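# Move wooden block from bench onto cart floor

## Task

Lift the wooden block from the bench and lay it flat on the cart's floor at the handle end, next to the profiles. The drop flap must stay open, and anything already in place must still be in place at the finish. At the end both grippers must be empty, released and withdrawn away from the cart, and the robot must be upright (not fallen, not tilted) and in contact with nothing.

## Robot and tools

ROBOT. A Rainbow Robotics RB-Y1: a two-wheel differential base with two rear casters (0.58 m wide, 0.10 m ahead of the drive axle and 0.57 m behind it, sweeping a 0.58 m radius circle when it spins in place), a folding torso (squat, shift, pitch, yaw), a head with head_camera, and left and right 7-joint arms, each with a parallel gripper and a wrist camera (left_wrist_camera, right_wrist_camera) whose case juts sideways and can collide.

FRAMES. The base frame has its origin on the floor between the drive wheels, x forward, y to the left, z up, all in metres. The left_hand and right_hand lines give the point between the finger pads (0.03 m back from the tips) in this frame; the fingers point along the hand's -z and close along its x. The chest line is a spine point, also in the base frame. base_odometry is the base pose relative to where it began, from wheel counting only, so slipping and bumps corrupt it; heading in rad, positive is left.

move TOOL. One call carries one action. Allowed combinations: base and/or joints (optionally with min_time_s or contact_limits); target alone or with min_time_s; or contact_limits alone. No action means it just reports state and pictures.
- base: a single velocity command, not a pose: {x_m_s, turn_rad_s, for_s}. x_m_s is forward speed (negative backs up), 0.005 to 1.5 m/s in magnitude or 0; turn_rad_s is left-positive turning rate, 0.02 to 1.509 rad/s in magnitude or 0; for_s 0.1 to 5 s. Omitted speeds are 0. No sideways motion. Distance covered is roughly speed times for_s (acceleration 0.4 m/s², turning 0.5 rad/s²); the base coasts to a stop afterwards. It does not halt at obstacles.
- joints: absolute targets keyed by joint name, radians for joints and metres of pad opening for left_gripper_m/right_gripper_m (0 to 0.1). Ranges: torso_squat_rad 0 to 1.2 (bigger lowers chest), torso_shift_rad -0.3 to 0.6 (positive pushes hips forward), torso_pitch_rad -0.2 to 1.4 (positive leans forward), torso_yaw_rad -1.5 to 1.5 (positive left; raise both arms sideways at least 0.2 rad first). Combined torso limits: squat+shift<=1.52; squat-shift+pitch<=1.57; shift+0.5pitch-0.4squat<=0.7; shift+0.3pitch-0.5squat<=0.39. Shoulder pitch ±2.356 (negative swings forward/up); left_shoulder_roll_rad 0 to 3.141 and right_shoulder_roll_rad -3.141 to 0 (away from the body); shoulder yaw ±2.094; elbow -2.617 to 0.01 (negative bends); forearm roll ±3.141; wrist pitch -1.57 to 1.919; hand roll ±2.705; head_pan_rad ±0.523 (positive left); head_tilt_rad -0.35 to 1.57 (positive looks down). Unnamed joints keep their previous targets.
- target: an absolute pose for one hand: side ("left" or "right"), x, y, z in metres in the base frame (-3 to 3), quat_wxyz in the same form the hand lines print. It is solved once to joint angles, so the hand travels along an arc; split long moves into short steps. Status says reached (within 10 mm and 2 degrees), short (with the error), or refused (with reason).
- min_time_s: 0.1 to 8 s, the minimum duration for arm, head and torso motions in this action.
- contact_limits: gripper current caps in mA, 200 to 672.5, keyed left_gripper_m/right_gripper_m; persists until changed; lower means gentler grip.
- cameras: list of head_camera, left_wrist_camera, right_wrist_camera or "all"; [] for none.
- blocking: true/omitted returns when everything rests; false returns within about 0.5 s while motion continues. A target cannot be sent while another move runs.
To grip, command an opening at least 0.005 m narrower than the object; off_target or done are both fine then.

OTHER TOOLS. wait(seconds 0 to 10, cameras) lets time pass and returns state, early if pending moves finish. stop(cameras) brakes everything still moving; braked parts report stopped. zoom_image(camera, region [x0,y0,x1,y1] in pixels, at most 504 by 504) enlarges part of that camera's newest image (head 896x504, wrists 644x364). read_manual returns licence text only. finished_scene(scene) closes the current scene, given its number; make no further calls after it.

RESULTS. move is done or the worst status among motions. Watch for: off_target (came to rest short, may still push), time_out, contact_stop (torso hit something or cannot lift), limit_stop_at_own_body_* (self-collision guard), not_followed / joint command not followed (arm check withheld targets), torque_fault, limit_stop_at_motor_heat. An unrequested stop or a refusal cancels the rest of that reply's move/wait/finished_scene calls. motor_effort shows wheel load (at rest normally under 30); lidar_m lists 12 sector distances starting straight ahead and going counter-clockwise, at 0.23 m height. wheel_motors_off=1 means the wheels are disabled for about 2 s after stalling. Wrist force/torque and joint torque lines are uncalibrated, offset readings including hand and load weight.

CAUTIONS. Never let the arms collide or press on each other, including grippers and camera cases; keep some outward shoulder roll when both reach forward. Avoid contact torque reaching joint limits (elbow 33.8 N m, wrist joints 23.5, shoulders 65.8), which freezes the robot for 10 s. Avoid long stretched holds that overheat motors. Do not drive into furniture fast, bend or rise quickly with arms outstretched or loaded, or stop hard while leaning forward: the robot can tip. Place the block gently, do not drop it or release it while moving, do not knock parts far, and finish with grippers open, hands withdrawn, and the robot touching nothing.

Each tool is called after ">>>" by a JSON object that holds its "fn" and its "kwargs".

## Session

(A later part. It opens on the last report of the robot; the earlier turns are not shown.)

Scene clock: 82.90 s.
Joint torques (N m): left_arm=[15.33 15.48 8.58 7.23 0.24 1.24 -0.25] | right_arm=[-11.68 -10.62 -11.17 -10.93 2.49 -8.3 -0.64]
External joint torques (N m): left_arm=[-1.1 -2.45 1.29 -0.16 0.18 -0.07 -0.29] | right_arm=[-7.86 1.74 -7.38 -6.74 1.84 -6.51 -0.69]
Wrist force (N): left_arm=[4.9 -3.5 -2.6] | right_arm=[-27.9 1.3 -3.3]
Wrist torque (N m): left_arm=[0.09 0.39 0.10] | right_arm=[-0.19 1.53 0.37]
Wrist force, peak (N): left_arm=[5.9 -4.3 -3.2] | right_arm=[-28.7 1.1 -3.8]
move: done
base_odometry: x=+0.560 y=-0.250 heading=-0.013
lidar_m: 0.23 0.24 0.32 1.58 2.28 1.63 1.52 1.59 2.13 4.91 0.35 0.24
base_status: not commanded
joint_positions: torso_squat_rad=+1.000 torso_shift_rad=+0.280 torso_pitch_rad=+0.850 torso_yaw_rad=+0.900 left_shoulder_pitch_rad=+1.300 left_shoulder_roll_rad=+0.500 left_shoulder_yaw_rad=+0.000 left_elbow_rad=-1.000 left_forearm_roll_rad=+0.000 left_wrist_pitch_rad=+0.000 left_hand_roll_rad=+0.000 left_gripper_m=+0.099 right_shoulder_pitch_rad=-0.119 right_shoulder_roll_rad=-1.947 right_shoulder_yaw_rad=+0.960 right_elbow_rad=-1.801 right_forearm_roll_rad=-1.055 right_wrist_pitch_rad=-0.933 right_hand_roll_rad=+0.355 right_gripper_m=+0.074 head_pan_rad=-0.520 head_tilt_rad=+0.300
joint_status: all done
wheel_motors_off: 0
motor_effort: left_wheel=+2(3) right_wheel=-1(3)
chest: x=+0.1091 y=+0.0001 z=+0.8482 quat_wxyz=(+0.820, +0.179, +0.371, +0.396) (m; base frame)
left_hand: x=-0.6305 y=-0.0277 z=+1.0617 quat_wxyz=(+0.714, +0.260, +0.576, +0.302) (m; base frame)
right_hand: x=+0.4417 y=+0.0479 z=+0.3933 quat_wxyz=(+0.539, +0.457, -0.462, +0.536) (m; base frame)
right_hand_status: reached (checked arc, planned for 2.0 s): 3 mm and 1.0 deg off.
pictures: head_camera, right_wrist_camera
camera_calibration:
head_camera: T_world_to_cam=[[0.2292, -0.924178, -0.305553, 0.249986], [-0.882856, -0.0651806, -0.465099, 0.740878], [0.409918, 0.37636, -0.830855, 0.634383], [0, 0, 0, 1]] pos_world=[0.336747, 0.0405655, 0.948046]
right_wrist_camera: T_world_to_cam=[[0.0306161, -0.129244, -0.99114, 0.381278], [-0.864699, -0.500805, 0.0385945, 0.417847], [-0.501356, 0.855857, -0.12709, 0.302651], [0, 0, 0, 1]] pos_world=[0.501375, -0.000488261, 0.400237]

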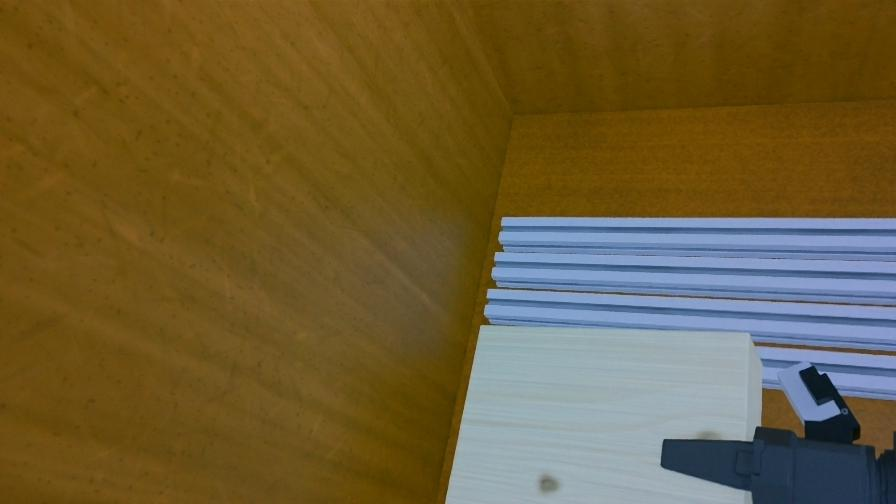

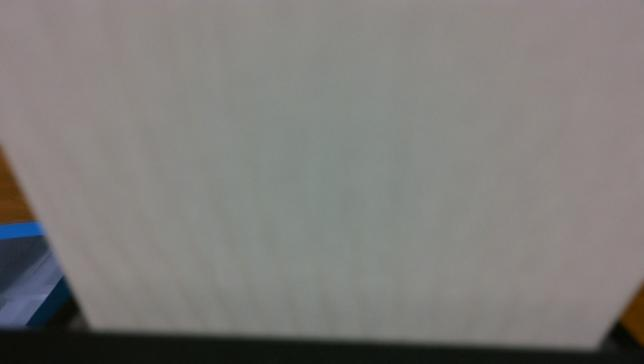

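>>> {"fn": "move", "kwargs": {"target": {"side":"right","x":0.437,"y":0.047,"z":0.37,"quat_wxyz":[0.5337,0.4639,-0.4639,0.5337]}, "min_time_s": 1.2}}

>>> {"fn": "move", "kwargs": {"target": {"side":"right","x":0.437,"y":0.047,"z":0.356,"quat_wxyz":[0.5337,0.4639,-0.4639,0.5337]}, "min_time_s": 1, "cameras": ["head_camera"]}}

Scene clock: 87.97 s.
Joint torques (N m): left_arm=[15.25 15.33 8.38 7.16 0.26 1.11 -0.24] | right_arm=[-11.05 -10.03 -10.73 -11.38 1.82 -8.69 -0.58]
External joint torques (N m): left_arm=[-1.18 -2.6 1.1 -0.24 0.19 -0.2 -0.28] | right_arm=[-7.72 1.93 -7.05 -7.3 1.27 -6.85 -0.63]
Wrist force (N): left_arm=[5.6 -3.8 -3.2] | right_arm=[-28.5 1.5 -3.3]
Wrist torque (N m): left_arm=[0.10 0.44 0.11] | right_arm=[-0.20 1.50 0.35]
Wrist force, peak (N): left_arm=[6.2 -3.6 -3.8] | right_arm=[-28.9 1.5 -3.9]
move: done
base_odometry: x=+0.560 y=-0.250 heading=-0.013
lidar_m: 0.22 0.24 0.31 1.59 2.27 1.63 1.54 1.60 2.13 4.89 0.35 0.24
base_status: not commanded
joint_positions: torso_squat_rad=+1.000 torso_shift_rad=+0.280 torso_pitch_rad=+0.850 torso_yaw_rad=+0.900 left_shoulder_pitch_rad=+1.300 left_shoulder_roll_rad=+0.500 left_shoulder_yaw_rad=+0.000 left_elbow_rad=-1.000 left_forearm_roll_rad=+0.000 left_wrist_pitch_rad=+0.000 left_hand_roll_rad=+0.000 left_gripper_m=+0.099 right_shoulder_pitch_rad=-0.129 right_shoulder_roll_rad=-1.843 right_shoulder_yaw_rad=+0.950 right_elbow_rad=-1.674 right_forearm_roll_rad=-0.949 right_wrist_pitch_rad=-0.935 right_hand_roll_rad=+0.282 right_gripper_m=+0.074 head_pan_rad=-0.520 head_tilt_rad=+0.300
joint_status: all done
wheel_motors_off: 0
motor_effort: left_wheel=+1(3) right_wheel=-2(3)
chest: x=+0.1091 y=+0.0001 z=+0.8482 quat_wxyz=(+0.820, +0.179, +0.371, +0.396) (m; base frame)
left_hand: x=-0.6305 y=-0.0277 z=+1.0617 quat_wxyz=(+0.714, +0.260, +0.576, +0.302) (m; base frame)
right_hand: x=+0.4363 y=+0.0457 z=+0.3683 quat_wxyz=(+0.535, +0.462, -0.462, +0.535) (m; base frame)
right_hand_status: reached (checked arc, planned for 1.2 s): 2 mm and 0.4 deg off.
pictures: none

Scene clock: 89.30 s.
Joint torques (N m): left_arm=[15.32 15.36 8.67 7.01 0.26 1.04 -0.26] | right_arm=[-10.85 -9.59 -10.47 -11.16 1.76 -8.4 -0.58]
External joint torques (N m): left_arm=[-1.11 -2.57 1.38 -0.38 0.19 -0.26 -0.3] | right_arm=[-7.69 2.2 -6.82 -7.17 1.27 -6.55 -0.63]
Wrist force (N): left_arm=[4.7 -3.8 -2.5] | right_arm=[-27.8 1.4 -3.3]
Wrist torque (N m): left_arm=[0.09 0.39 0.12] | right_arm=[-0.16 1.58 0.32]
Wrist force, peak (N): left_arm=[5.8 -4.1 -3.4] | right_arm=[-28.7 1.3 -4.1]
move: done
base_odometry: x=+0.560 y=-0.250 heading=-0.013
lidar_m: 0.22 0.24 0.31 1.58 2.30 1.63 1.54 1.60 2.12 4.91 0.35 0.25
base_status: not commanded
joint_positions: torso_squat_rad=+1.000 torso_shift_rad=+0.280 torso_pitch_rad=+0.850 torso_yaw_rad=+0.900 left_shoulder_pitch_rad=+1.300 left_shoulder_roll_rad=+0.500 left_shoulder_yaw_rad=+0.000 left_elbow_rad=-1.000 left_forearm_roll_rad=+0.000 left_wrist_pitch_rad=+0.000 left_hand_roll_rad=+0.000 left_gripper_m=+0.099 right_shoulder_pitch_rad=-0.143 right_shoulder_roll_rad=-1.791 right_shoulder_yaw_rad=+0.946 right_elbow_rad=-1.607 right_forearm_roll_rad=-0.902 right_wrist_pitch_rad=-0.931 right_hand_roll_rad=+0.245 right_gripper_m=+0.074 head_pan_rad=-0.520 head_tilt_rad=+0.300
joint_status: all done
wheel_motors_off: 0
motor_effort: left_wheel=+2(2) right_wheel=-2(3)
chest: x=+0.1091 y=+0.0001 z=+0.8482 quat_wxyz=(+0.820, +0.179, +0.371, +0.396) (m; base frame)
left_hand: x=-0.6305 y=-0.0277 z=+1.0617 quat_wxyz=(+0.714, +0.260, +0.576, +0.302) (m; base frame)
right_hand: x=+0.4360 y=+0.0453 z=+0.3547 quat_wxyz=(+0.537, +0.461, -0.461, +0.536) (m; base frame)
right_hand_status: reached (checked arc, planned for 1.0 s): 2 mm and 0.7 deg off.
pictures: head_camera
camera_calibration:
head_camera: T_world_to_cam=[[0.2292, -0.924178, -0.305553, 0.249986], [-0.882856, -0.0651806, -0.465099, 0.740878], [0.409918, 0.37636, -0.830855, 0.634383], [0, 0, 0, 1]] pos_world=[0.336747, 0.0405655, 0.948046]

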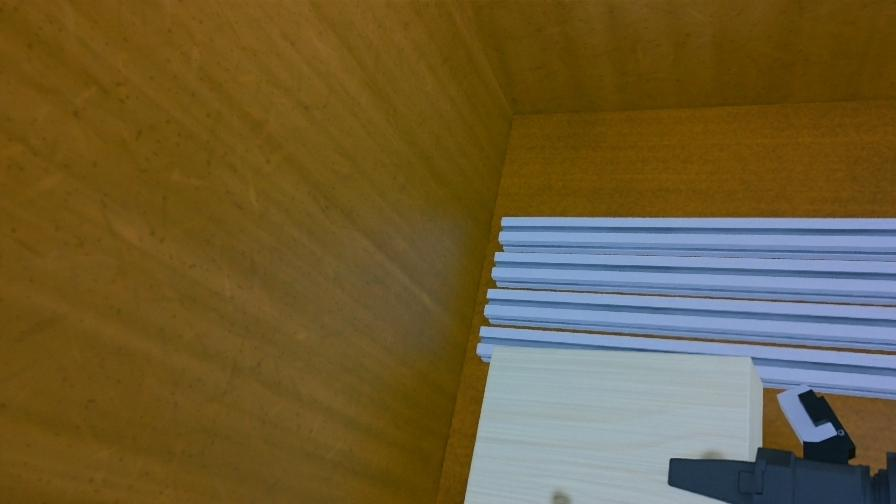

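>>> {"fn": "move", "kwargs": {"target": {"side":"right","x":0.437,"y":0.046,"z":0.345,"quat_wxyz":[0.5337,0.4639,-0.4639,0.5337]}, "min_time_s": 1.2}}

>>> {"fn": "move", "kwargs": {"joints": {"right_gripper_m":0.081}}}

>>> {"fn": "move", "kwargs": {"joints": {"right_gripper_m":0.088}}}

>>> {"fn": "move", "kwargs": {"target": {"side":"right","x":0.438,"y":-0.01,"z":0.347,"quat_wxyz":[0.5337,0.4639,-0.4639,0.5337]}, "min_time_s": 1, "cameras": ["head_camera","right_wrist_camera"]}}

Scene clock: 93.07 s.
Joint torques (N m): left_arm=[15.21 15.7 8.53 7.15 0.28 1.06 -0.19] | right_arm=[-3.11 -10.42 -4 0.01 0.65 2.72 1.09]
External joint torques (N m): left_arm=[-1.22 -2.23 1.25 -0.24 0.21 -0.25 -0.23] | right_arm=[-0.04 1.24 -0.36 3.91 0.22 4.6 1.04]
Wrist force (N): left_arm=[4.7 -3.8 -3.2] | right_arm=[-1.0 -1.6 7.8]
Wrist torque (N m): left_arm=[0.12 0.38 0.08] | right_arm=[0.19 -3.49 -1.34]
Wrist force, peak (N): left_arm=[6.1 -3.9 -2.8] | right_arm=[-28.8 1.4 -3.5]
move: done
base_odometry: x=+0.560 y=-0.250 heading=-0.013
lidar_m: 0.22 0.22 0.33 1.59 2.29 1.62 1.53 1.60 2.14 4.91 0.36 0.24
base_status: not commanded
joint_positions: torso_squat_rad=+1.000 torso_shift_rad=+0.280 torso_pitch_rad=+0.850 torso_yaw_rad=+0.900 left_shoulder_pitch_rad=+1.300 left_shoulder_roll_rad=+0.500 left_shoulder_yaw_rad=+0.000 left_elbow_rad=-1.000 left_forearm_roll_rad=+0.000 left_wrist_pitch_rad=+0.000 left_hand_roll_rad=+0.000 left_gripper_m=+0.099 right_shoulder_pitch_rad=-0.161 right_shoulder_roll_rad=-1.748 right_shoulder_yaw_rad=+0.945 right_elbow_rad=-1.547 right_forearm_roll_rad=-0.856 right_wrist_pitch_rad=-0.939 right_hand_roll_rad=+0.207 right_gripper_m=+0.074 head_pan_rad=-0.520 head_tilt_rad=+0.300
joint_status: all done
wheel_motors_off: 0
motor_effort: left_wheel=+1(2) right_wheel=+0(3)
chest: x=+0.1089 y=+0.0000 z=+0.8483 quat_wxyz=(+0.820, +0.179, +0.371, +0.396) (m; base frame)
left_hand: x=-0.6308 y=-0.0277 z=+1.0615 quat_wxyz=(+0.714, +0.260, +0.576, +0.302) (m; base frame)
right_hand: x=+0.4365 y=+0.0460 z=+0.3459 quat_wxyz=(+0.535, +0.463, -0.464, +0.534) (m; base frame)
right_hand_status: reached (checked arc, planned for 1.2 s): 1 mm and 0.2 deg off.
pictures: none

Scene clock: 93.60 s.
Joint torques (N m): left_arm=[15.3 15.29 8.41 7.11 0.22 1.03 -0.2] | right_arm=[-3.97 -11.07 -4.51 -5.34 0.7 -3.67 0.41]
External joint torques (N m): left_arm=[-1.13 -2.64 1.13 -0.28 0.15 -0.27 -0.24] | right_arm=[-0.91 0.59 -0.87 -1.44 0.27 -1.78 0.36]
Wrist force (N): left_arm=[5.4 -3.3 -2.0] | right_arm=[-17.2 2.1 -4.2]
Wrist torque (N m): left_arm=[0.03 0.48 0.07] | right_arm=[-0.18 -0.76 -0.27]
Wrist force, peak (N): left_arm=[5.8 -3.7 -3.1] | right_arm=[-19.0 0.5 -1.3]
move: done
base_odometry: x=+0.560 y=-0.250 heading=-0.013
lidar_m: 0.23 0.24 0.32 1.58 2.32 1.62 1.53 1.60 2.13 4.91 0.36 0.23
base_status: not commanded
joint_positions: torso_squat_rad=+1.000 torso_shift_rad=+0.280 torso_pitch_rad=+0.850 torso_yaw_rad=+0.900 left_shoulder_pitch_rad=+1.300 left_shoulder_roll_rad=+0.500 left_shoulder_yaw_rad=+0.000 left_elbow_rad=-1.000 left_forearm_roll_rad=+0.000 left_wrist_pitch_rad=+0.000 left_hand_roll_rad=+0.000 left_gripper_m=+0.099 right_shoulder_pitch_rad=-0.161 right_shoulder_roll_rad=-1.748 right_shoulder_yaw_rad=+0.945 right_elbow_rad=-1.546 right_forearm_roll_rad=-0.856 right_wrist_pitch_rad=-0.938 right_hand_roll_rad=+0.207 right_gripper_m=+0.081 head_pan_rad=-0.520 head_tilt_rad=+0.300
joint_status: all done
wheel_motors_off: 0
motor_effort: left_wheel=+2(5) right_wheel=-2(3)
chest: x=+0.1090 y=+0.0001 z=+0.8482 quat_wxyz=(+0.820, +0.179, +0.371, +0.396) (m; base frame)
left_hand: x=-0.6307 y=-0.0278 z=+1.0616 quat_wxyz=(+0.714, +0.260, +0.576, +0.302) (m; base frame)
right_hand: x=+0.4365 y=+0.0457 z=+0.3451 quat_wxyz=(+0.536, +0.462, -0.463, +0.535) (m; base frame)
pictures: none

Scene clock: 94.13 s.
Joint torques (N m): left_arm=[15.26 15.43 8.45 7.13 0.25 1.02 -0.23] | right_arm=[-4.03 -11.9 -4.59 -5.13 0.71 -3.75 0.45]
External joint torques (N m): left_arm=[-1.16 -2.5 1.17 -0.26 0.18 -0.29 -0.28] | right_arm=[-0.97 -0.25 -0.94 -1.23 0.27 -1.88 0.4]
Wrist force (N): left_arm=[5.2 -3.6 -3.3] | right_arm=[-16.5 2.2 -5.5]
Wrist torque (N m): left_arm=[0.03 0.42 0.12] | right_arm=[-0.18 -0.84 -0.32]
Wrist force, peak (N): left_arm=[6.1 -4.1 -3.1] | right_arm=[-17.7 2.4 -6.1]
move: done
base_odometry: x=+0.560 y=-0.250 heading=-0.013
lidar_m: 0.22 0.22 0.30 1.58 2.30 1.62 1.54 1.60 2.14 4.90 0.36 0.24
base_status: not commanded
joint_positions: torso_squat_rad=+1.000 torso_shift_rad=+0.280 torso_pitch_rad=+0.850 torso_yaw_rad=+0.900 left_shoulder_pitch_rad=+1.300 left_shoulder_roll_rad=+0.500 left_shoulder_yaw_rad=+0.000 left_elbow_rad=-1.000 left_forearm_roll_rad=+0.000 left_wrist_pitch_rad=+0.000 left_hand_roll_rad=+0.000 left_gripper_m=+0.099 right_shoulder_pitch_rad=-0.161 right_shoulder_roll_rad=-1.748 right_shoulder_yaw_rad=+0.945 right_elbow_rad=-1.546 right_forearm_roll_rad=-0.856 right_wrist_pitch_rad=-0.938 right_hand_roll_rad=+0.207 right_gripper_m=+0.088 head_pan_rad=-0.520 head_tilt_rad=+0.300
joint_status: all done
wheel_motors_off: 0
motor_effort: left_wheel=+2(3) right_wheel=-1(3)
chest: x=+0.1090 y=+0.0001 z=+0.8482 quat_wxyz=(+0.820, +0.179, +0.371, +0.396) (m; base frame)
left_hand: x=-0.6307 y=-0.0278 z=+1.0616 quat_wxyz=(+0.714, +0.260, +0.576, +0.302) (m; base frame)
right_hand: x=+0.4365 y=+0.0457 z=+0.3451 quat_wxyz=(+0.536, +0.462, -0.463, +0.534) (m; base frame)
pictures: none

Scene clock: 95.47 s.
Joint torques (N m): left_arm=[15.26 15.44 8.46 7.06 0.22 1.02 -0.22] | right_arm=[-1.91 -15.56 -2.73 -3.74 0.31 -4.18 0.3]
External joint torques (N m): left_arm=[-1.17 -2.5 1.17 -0.33 0.15 -0.28 -0.26] | right_arm=[-0.11 -3.19 -0.3 -1.04 -0.13 -2.31 0.25]
Wrist force (N): left_arm=[5.3 -4.4 -3.0] | right_arm=[-17.1 1.5 -4.7]
Wrist torque (N m): left_arm=[0.17 0.47 0.10] | right_arm=[-0.15 -0.52 -0.34]
Wrist force, peak (N): left_arm=[5.7 -4.1 -3.1] | right_arm=[-17.9 2.1 -5.1]
move: done
base_odometry: x=+0.560 y=-0.250 heading=-0.013
lidar_m: 0.23 0.24 0.32 1.58 2.30 1.62 1.53 1.59 2.13 4.90 0.36 0.25
base_status: not commanded
joint_positions: torso_squat_rad=+1.000 torso_shift_rad=+0.280 torso_pitch_rad=+0.850 torso_yaw_rad=+0.900 left_shoulder_pitch_rad=+1.300 left_shoulder_roll_rad=+0.500 left_shoulder_yaw_rad=+0.000 left_elbow_rad=-1.000 left_forearm_roll_rad=+0.000 left_wrist_pitch_rad=+0.000 left_hand_roll_rad=+0.000 left_gripper_m=+0.099 right_shoulder_pitch_rad=-0.053 right_shoulder_roll_rad=-1.817 right_shoulder_yaw_rad=+0.999 right_elbow_rad=-1.485 right_forearm_roll_rad=-0.891 right_wrist_pitch_rad=-1.145 right_hand_roll_rad=+0.210 right_gripper_m=+0.088 head_pan_rad=-0.520 head_tilt_rad=+0.300
joint_status: all done
wheel_motors_off: 0
motor_effort: left_wheel=+1(2) right_wheel=-1(4)
chest: x=+0.1090 y=+0.0001 z=+0.8482 quat_wxyz=(+0.820, +0.179, +0.371, +0.396) (m; base frame)
left_hand: x=-0.6307 y=-0.0278 z=+1.0616 quat_wxyz=(+0.714, +0.260, +0.576, +0.302) (m; base frame)
right_hand: x=+0.4379 y=-0.0097 z=+0.3467 quat_wxyz=(+0.534, +0.464, -0.464, +0.534) (m; base frame)
right_hand_status: reached (checked arc, planned for 1.0 s): 0 mm and 0.1 deg off.
pictures: head_camera, right_wrist_camera
camera_calibration:
head_camera: T_world_to_cam=[[0.229272, -0.924103, -0.305725, 0.250113], [-0.882743, -0.0650631, -0.46533, 0.741052], [0.410122, 0.376563, -0.830663, 0.634368], [0, 0, 0, 1]] pos_world=[0.336647, 0.0404655, 0.948245]
right_wrist_camera: T_world_to_cam=[[0.0285529, -0.113994, -0.993071, 0.329441], [-0.86126, -0.507062, 0.0334421, 0.387654], [-0.507361, 0.854338, -0.112656, 0.341717], [0, 0, 0, 1]] pos_world=[0.497839, -0.0578231, 0.352691]

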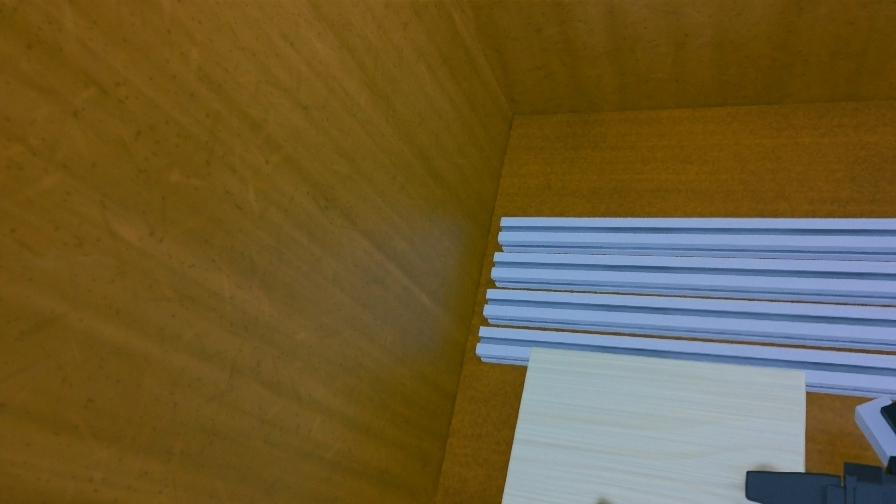

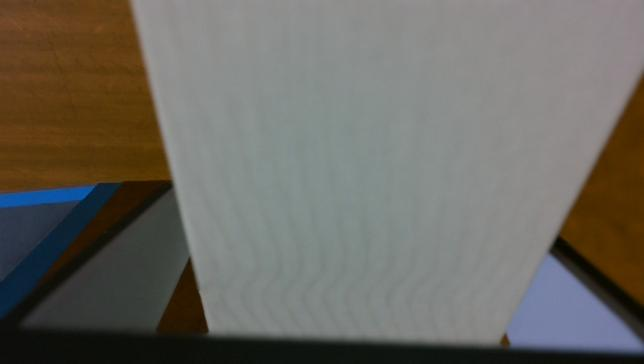

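>>> {"fn": "move", "kwargs": {"target": {"side":"right","x":0.438,"y":-0.075,"z":0.348,"quat_wxyz":[0.5337,0.4639,-0.4639,0.5337]}, "min_time_s": 1}}

>>> {"fn": "move", "kwargs": {"target": {"side":"right","x":0.438,"y":-0.125,"z":0.35,"quat_wxyz":[0.5337,0.4639,-0.4639,0.5337]}, "min_time_s": 1, "cameras": ["head_camera","right_wrist_camera"]}}

Scene clock: 98.30 s.
Joint torques (N m): left_arm=[15.15 15.41 8.3 7.15 0.3 1.07 -0.22] | right_arm=[0.11 -16.13 -0.82 -1.64 0.42 -4.39 -0.11]
External joint torques (N m): left_arm=[-1.28 -2.53 1.01 -0.24 0.24 -0.23 -0.26] | right_arm=[0.31 -3.55 0.04 -0.32 0.03 -2.52 -0.16]
Wrist force (N): left_arm=[5.5 -3.3 -3.1] | right_arm=[-17.4 1.4 -4.4]
Wrist torque (N m): left_arm=[0.04 0.46 0.10] | right_arm=[-0.13 -0.37 -0.17]
Wrist force, peak (N): left_arm=[5.8 -4.3 -3.1] | right_arm=[-17.3 2.0 -6.3]
move: done
base_odometry: x=+0.560 y=-0.250 heading=-0.013
lidar_m: 0.22 0.23 0.32 1.58 2.29 1.63 1.55 1.60 2.14 4.90 0.36 0.24
base_status: not commanded
joint_positions: torso_squat_rad=+1.000 torso_shift_rad=+0.280 torso_pitch_rad=+0.850 torso_yaw_rad=+0.900 left_shoulder_pitch_rad=+1.300 left_shoulder_roll_rad=+0.500 left_shoulder_yaw_rad=+0.000 left_elbow_rad=-1.000 left_forearm_roll_rad=+0.000 left_wrist_pitch_rad=+0.000 left_hand_roll_rad=+0.000 left_gripper_m=+0.099 right_shoulder_pitch_rad=+0.057 right_shoulder_roll_rad=-1.845 right_shoulder_yaw_rad=+1.073 right_elbow_rad=-1.363 right_forearm_roll_rad=-0.922 right_wrist_pitch_rad=-1.379 right_hand_roll_rad=+0.204 right_gripper_m=+0.088 head_pan_rad=-0.520 head_tilt_rad=+0.300
joint_status: all done
wheel_motors_off: 0
motor_effort: left_wheel=+1(2) right_wheel=-1(4)
chest: x=+0.1090 y=+0.0001 z=+0.8482 quat_wxyz=(+0.820, +0.179, +0.371, +0.396) (m; base frame)
left_hand: x=-0.6307 y=-0.0279 z=+1.0616 quat_wxyz=(+0.714, +0.260, +0.576, +0.302) (m; base frame)
right_hand: x=+0.4377 y=-0.0747 z=+0.3478 quat_wxyz=(+0.534, +0.463, -0.463, +0.534) (m; base frame)
right_hand_status: reached (checked arc, planned for 1.0 s): 0 mm and 0.1 deg off.
pictures: none

Scene clock: 99.63 s.
Joint torques (N m): left_arm=[15.3 15.57 8.37 7.24 0.23 1.21 -0.31] | right_arm=[1.91 -10.98 0.96 0.43 -0.08 -2.08 -0.18]
External joint torques (N m): left_arm=[-1.13 -2.37 1.09 -0.16 0.16 -0.1 -0.36] | right_arm=[0.71 1.44 0.75 0.66 -0.39 -0.2 -0.23]
Wrist force (N): left_arm=[5.7 -3.6 -2.5] | right_arm=[-7.1 0.9 -0.2]
Wrist torque (N m): left_arm=[0.06 0.50 0.15] | right_arm=[-0.20 -0.36 -0.09]
Wrist force, peak (N): left_arm=[6.3 -3.8 -3.5] | right_arm=[-17.0 1.8 -6.8]
move: done
base_odometry: x=+0.560 y=-0.250 heading=-0.013
lidar_m: 0.23 0.24 0.32 1.59 2.30 1.61 1.54 1.59 2.12 4.90 0.35 0.24
base_status: not commanded
joint_positions: torso_squat_rad=+1.000 torso_shift_rad=+0.280 torso_pitch_rad=+0.850 torso_yaw_rad=+0.900 left_shoulder_pitch_rad=+1.300 left_shoulder_roll_rad=+0.500 left_shoulder_yaw_rad=+0.000 left_elbow_rad=-1.000 left_forearm_roll_rad=+0.000 left_wrist_pitch_rad=+0.000 left_hand_roll_rad=+0.000 left_gripper_m=+0.099 right_shoulder_pitch_rad=+0.130 right_shoulder_roll_rad=-1.827 right_shoulder_yaw_rad=+1.128 right_elbow_rad=-1.222 right_forearm_roll_rad=-0.941 right_wrist_pitch_rad=-1.557 right_hand_roll_rad=+0.178 right_gripper_m=+0.088 head_pan_rad=-0.520 head_tilt_rad=+0.300
joint_status: all done
wheel_motors_off: 0
motor_effort: left_wheel=+2(3) right_wheel=+0(3)
chest: x=+0.1090 y=+0.0001 z=+0.8483 quat_wxyz=(+0.820, +0.179, +0.371, +0.396) (m; base frame)
left_hand: x=-0.6307 y=-0.0278 z=+1.0615 quat_wxyz=(+0.714, +0.260, +0.576, +0.302) (m; base frame)
right_hand: x=+0.4380 y=-0.1248 z=+0.3502 quat_wxyz=(+0.534, +0.463, -0.464, +0.534) (m; base frame)
right_hand_status: reached (checked arc, planned for 1.0 s): 0 mm and 0.1 deg off.
pictures: head_camera, right_wrist_camera
camera_calibration:
head_camera: T_world_to_cam=[[0.229289, -0.92411, -0.305691, 0.250098], [-0.882699, -0.0650578, -0.465414, 0.741028], [0.410206, 0.376548, -0.830628, 0.634348], [0, 0, 0, 1]] pos_world=[0.336546, 0.0404655, 0.948244]
right_wrist_camera: T_world_to_cam=[[0.0298435, -0.114636, -0.992959, 0.319194], [-0.861322, -0.507009, 0.0326464, 0.329667], [-0.507182, 0.854283, -0.113869, 0.440908], [0, 0, 0, 1]] pos_world=[0.498044, -0.172926, 0.35639]

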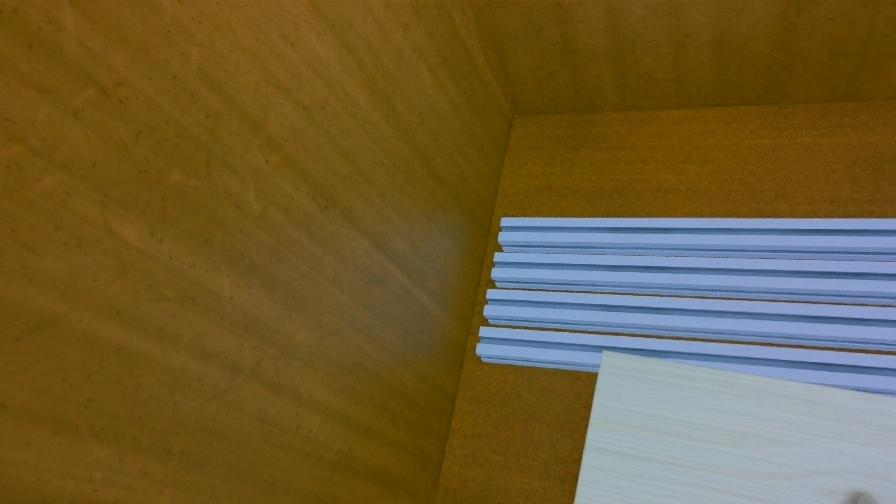

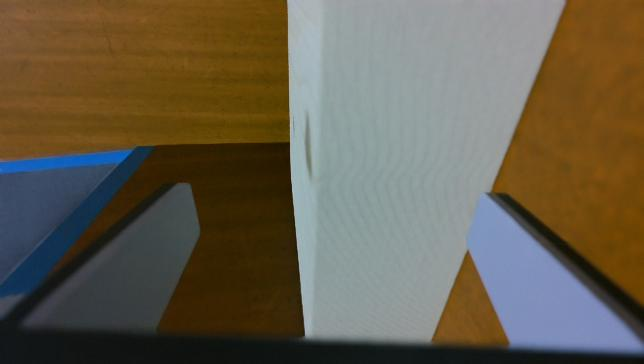

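>>> {"fn": "move", "kwargs": {"target": {"side":"right","x":0.434,"y":-0.16,"z":0.365,"quat_wxyz":[0.5792,0.4056,-0.4056,0.5792]}, "min_time_s": 1}}

>>> {"fn": "move", "kwargs": {"joints": {"right_gripper_m":0.0}}}

>>> {"fn": "move", "kwargs": {"target": {"side":"right","x":0.425,"y":-0.14,"z":0.346,"quat_wxyz":[0.5792,0.4056,-0.4056,0.5792]}, "min_time_s": 1, "cameras": ["right_wrist_camera"]}}

>>> {"fn": "move", "kwargs": {"target": {"side":"right","x":0.425,"y":-0.08,"z":0.346,"quat_wxyz":[0.5792,0.4056,-0.4056,0.5792]}, "min_time_s": 1.5, "cameras": ["head_camera","right_wrist_camera"]}}

Scene clock: 103.60 s.
Joint torques (N m): left_arm=[15.03 15.37 8.38 7.09 0.28 1.06 -0.29] | right_arm=[1.93 -12.72 2.69 -1.2 0.27 -1.58 0.22]
External joint torques (N m): left_arm=[-1.4 -2.57 1.1 -0.3 0.21 -0.24 -0.33] | right_arm=[1.15 -1 0.48 -0.48 -0.27 0.15 0.17]
Wrist force (N): left_arm=[5.3 -3.7 -2.8] | right_arm=[-6.5 1.1 -0.8]
Wrist torque (N m): left_arm=[0.13 0.50 0.06] | right_arm=[-0.19 -0.30 -0.24]
Wrist force, peak (N): left_arm=[6.1 -4.5 -3.7] | right_arm=[-7.3 1.3 0.1]
move: done
base_odometry: x=+0.560 y=-0.250 heading=-0.013
lidar_m: 0.23 0.23 0.32 1.58 2.30 1.61 1.53 1.60 2.12 4.91 0.35 0.23
base_status: not commanded
joint_positions: torso_squat_rad=+1.000 torso_shift_rad=+0.280 torso_pitch_rad=+0.850 torso_yaw_rad=+0.900 left_shoulder_pitch_rad=+1.300 left_shoulder_roll_rad=+0.500 left_shoulder_yaw_rad=+0.000 left_elbow_rad=-1.000 left_forearm_roll_rad=+0.000 left_wrist_pitch_rad=+0.000 left_hand_roll_rad=+0.000 left_gripper_m=+0.099 right_shoulder_pitch_rad=+0.273 right_shoulder_roll_rad=-2.043 right_shoulder_yaw_rad=+1.240 right_elbow_rad=-1.474 right_forearm_roll_rad=-1.130 right_wrist_pitch_rad=-1.531 right_hand_roll_rad=+0.339 right_gripper_m=+0.088 head_pan_rad=-0.520 head_tilt_rad=+0.300
joint_status: all done
wheel_motors_off: 0
motor_effort: left_wheel=+1(2) right_wheel=-2(3)
chest: x=+0.1090 y=+0.0001 z=+0.8483 quat_wxyz=(+0.820, +0.179, +0.371, +0.396) (m; base frame)
left_hand: x=-0.6307 y=-0.0278 z=+1.0615 quat_wxyz=(+0.714, +0.260, +0.576, +0.302) (m; base frame)
right_hand: x=+0.4341 y=-0.1605 z=+0.3644 quat_wxyz=(+0.578, +0.409, -0.405, +0.579) (m; base frame)
right_hand_status: reached (checked arc, planned for 1.0 s): 1 mm and 0.4 deg off.
pictures: none

Scene clock: 105.13 s.
Joint torques (N m): left_arm=[15.08 15.57 8.52 6.98 0.27 1.05 -0.26] | right_arm=[1.61 -12.84 2.56 -1.03 0.39 -1.61 0.2]
External joint torques (N m): left_arm=[-1.35 -2.36 1.23 -0.42 0.2 -0.25 -0.31] | right_arm=[0.84 -1.13 0.35 -0.31 -0.14 0.12 0.15]
Wrist force (N): left_arm=[4.7 -3.5 -3.1] | right_arm=[-6.8 1.2 -0.7]
Wrist torque (N m): left_arm=[0.03 0.33 0.13] | right_arm=[-0.19 -0.35 -0.26]
Wrist force, peak (N): left_arm=[5.7 -4.5 -3.1] | right_arm=[-7.0 1.6 -0.8]
move: done
base_odometry: x=+0.560 y=-0.250 heading=-0.013
lidar_m: 0.22 0.24 0.31 1.58 2.30 1.61 1.54 1.59 2.12 4.92 0.36 0.23
base_status: not commanded
joint_positions: torso_squat_rad=+1.000 torso_shift_rad=+0.280 torso_pitch_rad=+0.850 torso_yaw_rad=+0.900 left_shoulder_pitch_rad=+1.300 left_shoulder_roll_rad=+0.500 left_shoulder_yaw_rad=+0.000 left_elbow_rad=-1.000 left_forearm_roll_rad=+0.000 left_wrist_pitch_rad=+0.000 left_hand_roll_rad=+0.000 left_gripper_m=+0.099 right_shoulder_pitch_rad=+0.273 right_shoulder_roll_rad=-2.043 right_shoulder_yaw_rad=+1.240 right_elbow_rad=-1.474 right_forearm_roll_rad=-1.130 right_wrist_pitch_rad=-1.531 right_hand_roll_rad=+0.339 right_gripper_m=+0.000 head_pan_rad=-0.520 head_tilt_rad=+0.300
joint_status: all done
wheel_motors_off: 0
motor_effort: left_wheel=+1(2) right_wheel=+1(3)
chest: x=+0.1090 y=+0.0001 z=+0.8483 quat_wxyz=(+0.820, +0.179, +0.371, +0.396) (m; base frame)
left_hand: x=-0.6307 y=-0.0278 z=+1.0615 quat_wxyz=(+0.714, +0.260, +0.576, +0.302) (m; base frame)
right_hand: x=+0.4341 y=-0.1605 z=+0.3644 quat_wxyz=(+0.578, +0.409, -0.405, +0.579) (m; base frame)
pictures: none

Scene clock: 106.47 s.
Joint torques (N m): left_arm=[15.57 15.64 8.47 7.22 0.28 1.07 -0.25] | right_arm=[-1.11 -9.58 -0.4 -1.56 0.72 -1.65 0.37]
External joint torques (N m): left_arm=[-0.86 -2.3 1.19 -0.17 0.21 -0.23 -0.29] | right_arm=[-1.87 1.99 -1.92 -0.46 0.15 0.07 0.32]
Wrist force (N): left_arm=[5.0 -3.5 -2.5] | right_arm=[-6.4 1.1 -1.0]
Wrist torque (N m): left_arm=[0.03 0.42 0.10] | right_arm=[-0.19 -0.34 -0.21]
Wrist force, peak (N): left_arm=[5.7 -4.1 -3.4] | right_arm=[-6.9 1.7 -0.5]
move: done
base_odometry: x=+0.560 y=-0.250 heading=-0.013
lidar_m: 0.22 0.24 0.32 1.58 2.31 1.62 1.52 1.60 2.13 4.90 0.34 0.24
base_status: not commanded
joint_positions: torso_squat_rad=+1.000 torso_shift_rad=+0.280 torso_pitch_rad=+0.850 torso_yaw_rad=+0.900 left_shoulder_pitch_rad=+1.300 left_shoulder_roll_rad=+0.500 left_shoulder_yaw_rad=+0.000 left_elbow_rad=-1.000 left_forearm_roll_rad=+0.000 left_wrist_pitch_rad=+0.000 left_hand_roll_rad=+0.000 left_gripper_m=+0.099 right_shoulder_pitch_rad=+0.241 right_shoulder_roll_rad=-1.992 right_shoulder_yaw_rad=+1.182 right_elbow_rad=-1.482 right_forearm_roll_rad=-1.109 right_wrist_pitch_rad=-1.424 right_hand_roll_rad=+0.351 right_gripper_m=+0.000 head_pan_rad=-0.520 head_tilt_rad=+0.300
joint_status: all done
wheel_motors_off: 0
motor_effort: left_wheel=+1(2) right_wheel=+1(3)
chest: x=+0.1090 y=+0.0001 z=+0.8483 quat_wxyz=(+0.820, +0.179, +0.371, +0.396) (m; base frame)
left_hand: x=-0.6307 y=-0.0278 z=+1.0615 quat_wxyz=(+0.714, +0.260, +0.576, +0.302) (m; base frame)
right_hand: x=+0.4250 y=-0.1403 z=+0.3460 quat_wxyz=(+0.579, +0.405, -0.405, +0.579) (m; base frame)
right_hand_status: reached (checked arc, planned for 1.0 s): 0 mm and 0.1 deg off.
pictures: right_wrist_camera
camera_calibration:
right_wrist_camera: T_world_to_cam=[[0.0291046, -0.317885, -0.947682, 0.269714], [-0.861134, -0.489372, 0.137706, 0.276829], [-0.507544, 0.812074, -0.287985, 0.501441], [0, 0, 0, 1]] pos_world=[0.48504, -0.185997, 0.361889]

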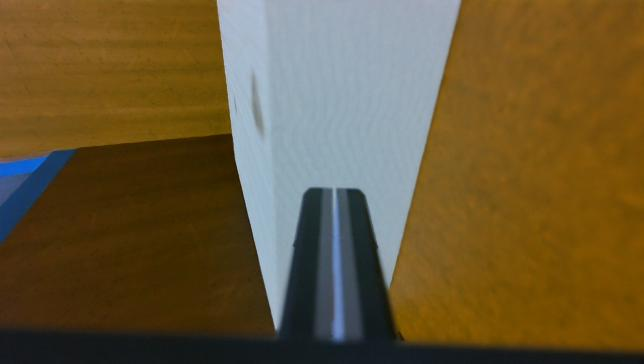

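Scene clock: 108.30 s.
Joint torques (N m): left_arm=[15.19 15.77 8.34 7.25 0.19 1.08 -0.2] | right_arm=[-5.54 -14.15 -4.39 -4.17 0.35 -2.78 0.28]
External joint torques (N m): left_arm=[-1.24 -2.16 1.05 -0.15 0.12 -0.22 -0.24] | right_arm=[-4.66 -2.33 -4.42 -1.96 -0.31 -1.1 0.24]
Wrist force (N): left_arm=[5.6 -3.4 -3.0] | right_arm=[-10.8 3.7 2.5]
Wrist torque (N m): left_arm=[0.08 0.49 0.10] | right_arm=[-0.20 -0.16 -0.25]
Wrist force, peak (N): left_arm=[6.0 -4.0 -2.5] | right_arm=[-10.4 -1.9 11.0]
move: done
base_odometry: x=+0.560 y=-0.250 heading=-0.013
lidar_m: 0.23 0.23 0.31 1.59 2.30 1.61 1.55 1.60 2.11 4.90 0.35 0.25
base_status: not commanded
joint_positions: torso_squat_rad=+1.000 torso_shift_rad=+0.280 torso_pitch_rad=+0.850 torso_yaw_rad=+0.900 left_shoulder_pitch_rad=+1.300 left_shoulder_roll_rad=+0.500 left_shoulder_yaw_rad=+0.000 left_elbow_rad=-1.000 left_forearm_roll_rad=+0.000 left_wrist_pitch_rad=+0.000 left_hand_roll_rad=+0.000 left_gripper_m=+0.099 right_shoulder_pitch_rad=+0.169 right_shoulder_roll_rad=-2.024 right_shoulder_yaw_rad=+1.089 right_elbow_rad=-1.646 right_forearm_roll_rad=-1.126 right_wrist_pitch_rad=-1.219 right_hand_roll_rad=+0.397 right_gripper_m=+0.000 head_pan_rad=-0.520 head_tilt_rad=+0.300
joint_status: all done
wheel_motors_off: 0
motor_effort: left_wheel=-1(3) right_wheel=+0(3)
chest: x=+0.1090 y=+0.0001 z=+0.8483 quat_wxyz=(+0.820, +0.179, +0.371, +0.396) (m; base frame)
left_hand: x=-0.6307 y=-0.0277 z=+1.0615 quat_wxyz=(+0.714, +0.260, +0.576, +0.302) (m; base frame)
right_hand: x=+0.4243 y=-0.0812 z=+0.3462 quat_wxyz=(+0.580, +0.406, -0.404, +0.579) (m; base frame)
right_hand_status: reached (checked arc, planned for 1.5 s): 1 mm and 0.2 deg off.
pictures: head_camera, right_wrist_camera
camera_calibration:
head_camera: T_world_to_cam=[[0.229217, -0.924179, -0.305538, 0.249888], [-0.882704, -0.065066, -0.465403, 0.741013], [0.410235, 0.376377, -0.830691, 0.634442], [0, 0, 0, 1]] pos_world=[0.336546, 0.0403658, 0.948245]
right_wrist_camera: T_world_to_cam=[[0.0268654, -0.317778, -0.947784, 0.289654], [-0.860414, -0.490015, 0.139906, 0.30391], [-0.508887, 0.811728, -0.286585, 0.453184], [0, 0, 0, 1]] pos_world=[0.484326, -0.126896, 0.361887]

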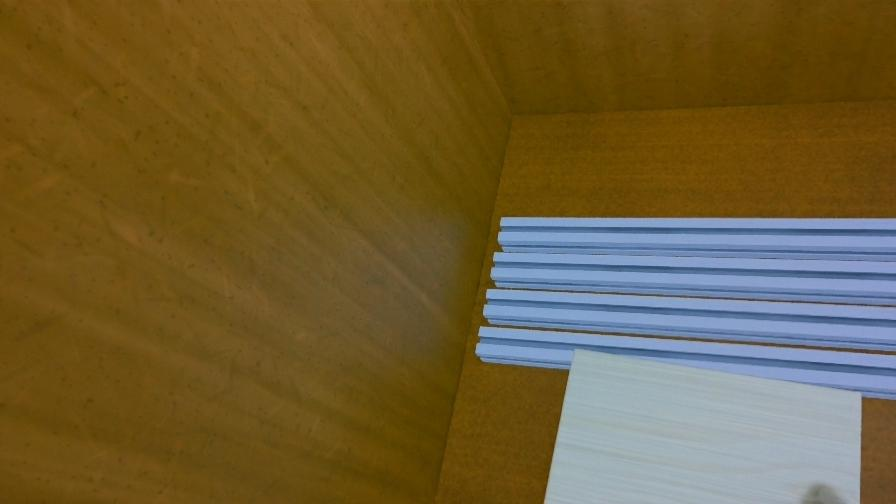

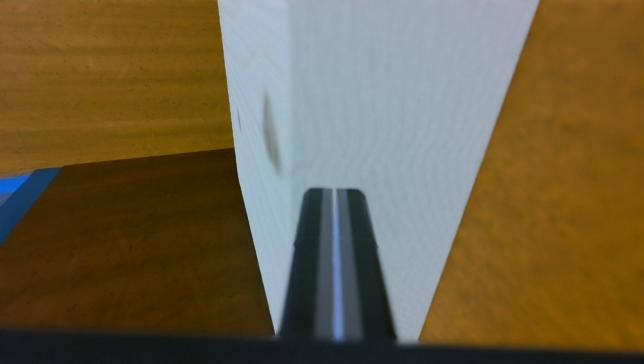

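>>> {"fn": "move", "kwargs": {"target": {"side":"right","x":0.427,"y":-0.028,"z":0.346,"quat_wxyz":[0.5792,0.4056,-0.4056,0.5792]}, "min_time_s": 1.5}}

>>> {"fn": "move", "kwargs": {"target": {"side":"right","x":0.427,"y":-0.09,"z":0.39,"quat_wxyz":[0.5792,0.4056,-0.4056,0.5792]}, "min_time_s": 1.2, "cameras": ["head_camera","right_wrist_camera"]}}

Scene clock: 111.83 s.
Joint torques (N m): left_arm=[15.32 15.26 8.25 7.08 0.34 1.08 -0.17] | right_arm=[-6.79 -9.52 -6.1 -6.07 0.73 -2.99 0.35]
External joint torques (N m): left_arm=[-1.11 -2.68 0.97 -0.32 0.28 -0.22 -0.22] | right_arm=[-4.64 2.34 -4.56 -2.94 0.04 -1.32 0.3]
Wrist force (N): left_arm=[5.3 -3.8 -2.9] | right_arm=[-11.9 1.4 4.2]
Wrist torque (N m): left_arm=[0.07 0.47 0.13] | right_arm=[-0.18 -0.16 -0.27]
Wrist force, peak (N): left_arm=[5.9 -4.1 -3.2] | right_arm=[-13.3 1.8 4.5]
move: done
base_odometry: x=+0.560 y=-0.250 heading=-0.013
lidar_m: 0.23 0.23 0.33 1.59 2.30 1.63 1.53 1.59 2.12 4.92 0.34 0.25
base_status: not commanded
joint_positions: torso_squat_rad=+1.000 torso_shift_rad=+0.280 torso_pitch_rad=+0.850 torso_yaw_rad=+0.900 left_shoulder_pitch_rad=+1.300 left_shoulder_roll_rad=+0.500 left_shoulder_yaw_rad=+0.000 left_elbow_rad=-1.000 left_forearm_roll_rad=+0.000 left_wrist_pitch_rad=+0.000 left_hand_roll_rad=+0.000 left_gripper_m=+0.099 right_shoulder_pitch_rad=+0.101 right_shoulder_roll_rad=-2.010 right_shoulder_yaw_rad=+0.990 right_elbow_rad=-1.740 right_forearm_roll_rad=-1.146 right_wrist_pitch_rad=-1.023 right_hand_roll_rad=+0.424 right_gripper_m=+0.000 head_pan_rad=-0.520 head_tilt_rad=+0.300
joint_status: all done
wheel_motors_off: 0
motor_effort: left_wheel=-1(2) right_wheel=+0(3)
chest: x=+0.1089 y=+0.0001 z=+0.8483 quat_wxyz=(+0.820, +0.179, +0.371, +0.396) (m; base frame)
left_hand: x=-0.6308 y=-0.0277 z=+1.0615 quat_wxyz=(+0.714, +0.260, +0.576, +0.302) (m; base frame)
right_hand: x=+0.4267 y=-0.0292 z=+0.3461 quat_wxyz=(+0.580, +0.405, -0.404, +0.580) (m; base frame)
right_hand_status: reached (checked arc, planned for 1.5 s): 1 mm and 0.1 deg off.
pictures: none

Scene clock: 113.37 s.
Joint torques (N m): left_arm=[15.14 15.6 8.42 7.21 0.22 1.14 -0.26] | right_arm=[-0.46 -13.61 1.57 -3.06 0.34 -1.76 0.34]
External joint torques (N m): left_arm=[-1.29 -2.34 1.13 -0.19 0.15 -0.17 -0.31] | right_arm=[1.16 -1.6 0.61 -0.7 -0.44 -0.13 0.29]
Wrist force (N): left_arm=[5.0 -4.0 -2.9] | right_arm=[-6.5 0.7 -0.8]
Wrist torque (N m): left_arm=[0.13 0.41 0.06] | right_arm=[-0.08 -0.33 -0.25]
Wrist force, peak (N): left_arm=[5.4 -4.3 -3.3] | right_arm=[-12.6 1.8 4.1]
move: done
base_odometry: x=+0.560 y=-0.250 heading=-0.013
lidar_m: 0.23 0.24 0.31 1.57 2.29 1.62 1.52 1.61 2.13 4.90 0.34 0.24
base_status: not commanded
joint_positions: torso_squat_rad=+1.000 torso_shift_rad=+0.280 torso_pitch_rad=+0.850 torso_yaw_rad=+0.900 left_shoulder_pitch_rad=+1.300 left_shoulder_roll_rad=+0.500 left_shoulder_yaw_rad=+0.000 left_elbow_rad=-1.000 left_forearm_roll_rad=+0.000 left_wrist_pitch_rad=+0.000 left_hand_roll_rad=+0.000 left_gripper_m=+0.099 right_shoulder_pitch_rad=+0.200 right_shoulder_roll_rad=-2.190 right_shoulder_yaw_rad=+1.185 right_elbow_rad=-1.818 right_forearm_roll_rad=-1.204 right_wrist_pitch_rad=-1.337 right_hand_roll_rad=+0.478 right_gripper_m=+0.000 head_pan_rad=-0.520 head_tilt_rad=+0.300
joint_status: all done
wheel_motors_off: 0
motor_effort: left_wheel=+0(2) right_wheel=+1(3)
chest: x=+0.1089 y=+0.0001 z=+0.8483 quat_wxyz=(+0.820, +0.179, +0.371, +0.396) (m; base frame)
left_hand: x=-0.6308 y=-0.0278 z=+1.0615 quat_wxyz=(+0.714, +0.260, +0.576, +0.302) (m; base frame)
right_hand: x=+0.4271 y=-0.0897 z=+0.3900 quat_wxyz=(+0.579, +0.406, -0.406, +0.579) (m; base frame)
right_hand_status: reached (checked arc, planned for 1.2 s): 0 mm and 0.0 deg off.
pictures: head_camera, right_wrist_camera
camera_calibration:
head_camera: T_world_to_cam=[[0.229281, -0.924142, -0.3056, 0.249923], [-0.882694, -0.0650911, -0.465418, 0.741025], [0.410221, 0.376463, -0.830659, 0.634413], [0, 0, 0, 1]] pos_world=[0.336546, 0.0403656, 0.948245]
right_wrist_camera: T_world_to_cam=[[0.0290366, -0.316347, -0.948199, 0.327738], [-0.861417, -0.489127, 0.136808, 0.297709], [-0.507068, 0.812822, -0.286709, 0.473519], [0, 0, 0, 1]] pos_world=[0.487042, -0.13559, 0.405794]

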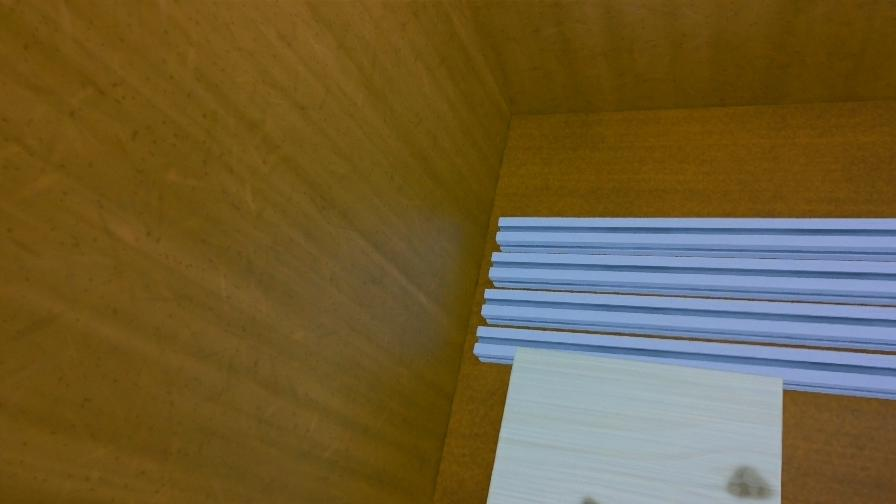

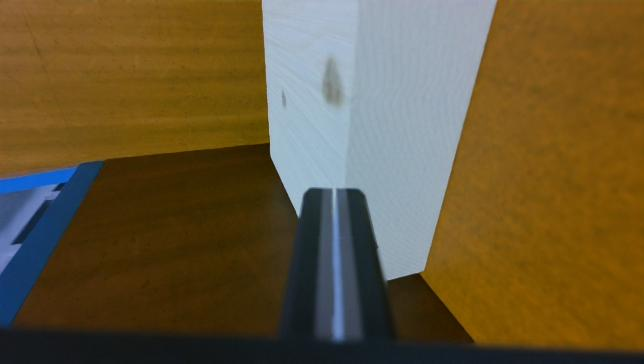

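>>> {"fn": "move", "kwargs": {"joints": {"torso_squat_rad":0.2,"torso_shift_rad":0.17}, "min_time_s": 3.5}}

>>> {"fn": "move", "kwargs": {"base": {"x_m_s":-0.4,"for_s":1.3}, "cameras": ["head_camera"]}}

>>> {"fn": "move", "kwargs": {"joints": {"torso_pitch_rad":0,"torso_yaw_rad":0,"torso_shift_rad":0,"right_shoulder_pitch_rad":0,"right_shoulder_roll_rad":-0.4,"right_shoulder_yaw_rad":0,"right_elbow_rad":-1.5,"left_shoulder_pitch_rad":0,"head_pan_rad":0,"head_tilt_rad":0.8}, "min_time_s": 3, "cameras": ["head_camera"]}}

Scene clock: 119.13 s.
Joint torques (N m): left_arm=[15.53 15.83 8.48 7.26 0.21 1.07 -0.2] | right_arm=[-0.79 -13.06 1.74 -2.75 0.52 -1.67 0.09]
External joint torques (N m): left_arm=[-0.9 -2.11 1.19 -0.14 0.14 -0.23 -0.25] | right_arm=[0.84 -1.06 0.77 -0.39 -0.27 -0.04 0.05]
Wrist force (N): left_arm=[5.7 -3.8 -2.3] | right_arm=[-6.4 1.1 -0.9]
Wrist torque (N m): left_arm=[0.05 0.52 0.10] | right_arm=[-0.18 -0.35 -0.25]
Wrist force, peak (N): left_arm=[6.0 -3.8 -3.3] | right_arm=[-7.2 1.0 -1.2]
move: done
base_odometry: x=+0.560 y=-0.250 heading=-0.013
lidar_m: 0.22 0.23 0.32 1.59 2.30 1.63 1.54 1.61 2.11 4.90 0.35 0.24
base_status: not commanded
joint_positions: torso_squat_rad=+0.200 torso_shift_rad=+0.170 torso_pitch_rad=+0.850 torso_yaw_rad=+0.900 left_shoulder_pitch_rad=+1.300 left_shoulder_roll_rad=+0.500 left_shoulder_yaw_rad=+0.000 left_elbow_rad=-1.000 left_forearm_roll_rad=+0.000 left_wrist_pitch_rad=+0.000 left_hand_roll_rad=+0.000 left_gripper_m=+0.099 right_shoulder_pitch_rad=+0.200 right_shoulder_roll_rad=-2.190 right_shoulder_yaw_rad=+1.185 right_elbow_rad=-1.818 right_forearm_roll_rad=-1.204 right_wrist_pitch_rad=-1.337 right_hand_roll_rad=+0.478 right_gripper_m=+0.000 head_pan_rad=-0.520 head_tilt_rad=+0.300
joint_status: all done
wheel_motors_off: 0
motor_effort: left_wheel=+2(2) right_wheel=+2(3)
chest: x=+0.1206 y=+0.0001 z=+1.1608 quat_wxyz=(+0.820, +0.179, +0.371, +0.396) (m; base frame)
left_hand: x=-0.6190 y=-0.0277 z=+1.3744 quat_wxyz=(+0.714, +0.260, +0.576, +0.302) (m; base frame)
right_hand: x=+0.4385 y=-0.0897 z=+0.7024 quat_wxyz=(+0.579, +0.406, -0.406, +0.579) (m; base frame)
pictures: none

Scene clock: 121.90 s.
Joint torques (N m): left_arm=[15.62 15.7 8.52 7.17 0.32 1.03 -0.18] | right_arm=[-0.82 -12.31 1.41 -2.56 0.48 -1.71 0.18]
External joint torques (N m): left_arm=[-0.81 -2.23 1.23 -0.23 0.25 -0.27 -0.22] | right_arm=[0.81 -0.31 0.44 -0.2 -0.31 -0.08 0.14]
Wrist force (N): left_arm=[4.9 -3.0 -3.0] | right_arm=[-6.3 1.2 -0.9]
Wrist torque (N m): left_arm=[-0.02 0.40 0.08] | right_arm=[-0.17 -0.34 -0.26]
Wrist force, peak (N): left_arm=[5.5 -4.3 -3.7] | right_arm=[-7.2 1.0 -1.3]
move: done
base_odometry: x=+0.040 y=-0.243 heading=-0.014
lidar_m: 0.75 0.76 1.77 4.83 1.52 1.09 1.02 1.06 1.42 3.42 1.12 0.79
base_status: done (sent for 1.3 of 1.3 s)
joint_positions: torso_squat_rad=+0.200 torso_shift_rad=+0.170 torso_pitch_rad=+0.850 torso_yaw_rad=+0.900 left_shoulder_pitch_rad=+1.300 left_shoulder_roll_rad=+0.500 left_shoulder_yaw_rad=+0.000 left_elbow_rad=-1.000 left_forearm_roll_rad=+0.000 left_wrist_pitch_rad=+0.000 left_hand_roll_rad=+0.000 left_gripper_m=+0.099 right_shoulder_pitch_rad=+0.200 right_shoulder_roll_rad=-2.190 right_shoulder_yaw_rad=+1.185 right_elbow_rad=-1.819 right_forearm_roll_rad=-1.204 right_wrist_pitch_rad=-1.337 right_hand_roll_rad=+0.478 right_gripper_m=+0.000 head_pan_rad=-0.520 head_tilt_rad=+0.300
joint_status: not commanded
wheel_motors_off: 0
motor_effort: left_wheel=-20(25) right_wheel=+19(37)
chest: x=+0.1206 y=+0.0001 z=+1.1609 quat_wxyz=(+0.820, +0.179, +0.371, +0.396) (m; base frame)
left_hand: x=-0.6191 y=-0.0278 z=+1.3743 quat_wxyz=(+0.714, +0.260, +0.576, +0.302) (m; base frame)
right_hand: x=+0.4386 y=-0.0897 z=+0.7025 quat_wxyz=(+0.579, +0.406, -0.406, +0.579) (m; base frame)
pictures: head_camera
camera_calibration:
head_camera: T_world_to_cam=[[0.229167, -0.924138, -0.305699, 0.34302], [-0.882857, -0.0650741, -0.465112, 0.896385], [0.409935, 0.376476, -0.830794, 0.889468], [0, 0, 0, 1]] pos_world=[0.348147, 0.0404656, 1.26075]

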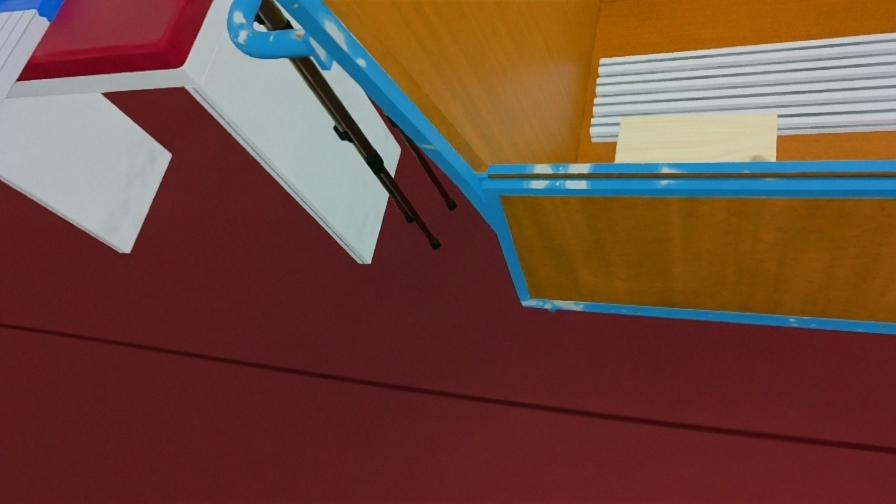

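Scene clock: 125.20 s.
Joint torques (N m): left_arm=[-8.63 9.97 5.81 -7.02 0.13 -1.8 -0.23] | right_arm=[-11.17 -7.77 -5.28 -7.99 1.38 -0.28 0.23]
External joint torques (N m): left_arm=[0.74 -2.16 0.99 0.37 0.07 -0.27 -0.19] | right_arm=[-1.68 1.8 -1.3 -0.08 -0.13 0.1 0.19]
Wrist force (N): left_arm=[-4.1 -1.7 -4.5] | right_arm=[-4.6 -1.9 5.1]
Wrist torque (N m): left_arm=[-0.09 -0.12 0.16] | right_arm=[-0.05 -0.26 -0.26]
Wrist force, peak (N): left_arm=[1.9 -2.8 -7.8] | right_arm=[-7.0 1.3 4.1]
move: done
base_odometry: x=+0.040 y=-0.243 heading=-0.015
lidar_m: 0.74 0.77 1.78 4.85 1.55 1.07 1.02 1.06 1.40 3.41 1.11 0.79
base_status: not commanded
joint_positions: torso_squat_rad=+0.200 torso_shift_rad=+0.000 torso_pitch_rad=+0.000 torso_yaw_rad=+0.000 left_shoulder_pitch_rad=+0.000 left_shoulder_roll_rad=+0.500 left_shoulder_yaw_rad=+0.000 left_elbow_rad=-1.000 left_forearm_roll_rad=+0.000 left_wrist_pitch_rad=+0.000 left_hand_roll_rad=+0.000 left_gripper_m=+0.099 right_shoulder_pitch_rad=+0.000 right_shoulder_roll_rad=-0.400 right_shoulder_yaw_rad=+0.000 right_elbow_rad=-1.500 right_forearm_roll_rad=-1.204 right_wrist_pitch_rad=-1.337 right_hand_roll_rad=+0.478 right_gripper_m=+0.000 head_pan_rad=+0.000 head_tilt_rad=+0.800
joint_status: all done
wheel_motors_off: 0
motor_effort: left_wheel=-22(22) right_wheel=+25(26)
chest: x=-0.2280 y=+0.0001 z=+1.2760 quat_wxyz=(+1.000, +0.000, +0.000, +0.000) (m; base frame)
left_hand: x=+0.1958 y=+0.4910 z=+0.8603 quat_wxyz=(+0.850, +0.217, -0.465, -0.119) (m; base frame)
right_hand: x=+0.1151 y=-0.5096 z=+1.2086 quat_wxyz=(+0.221, -0.196, -0.889, -0.349) (m; base frame)
pictures: head_camera
camera_calibration:
head_camera: T_world_to_cam=[[-0.00450233, -0.999502, -0.0312462, 0.0443091], [-0.676342, 0.0260593, -0.736126, 0.998841], [0.736574, 0.0178189, -0.676123, 1.09484], [0, 0, 0, 1]] pos_world=[-0.130674, -0.00125083, 1.4769]

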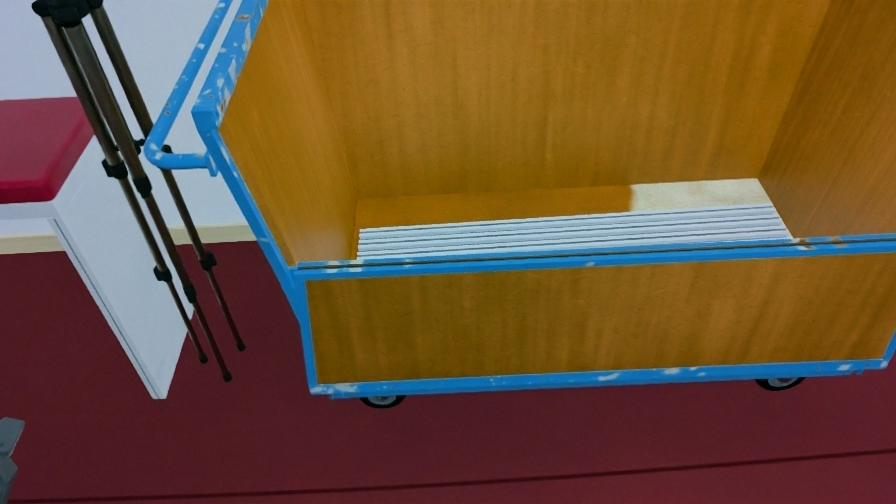

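>>> {"fn": "finished_scene", "kwargs": {"scene": 2}}

The scene is finished: the task was done.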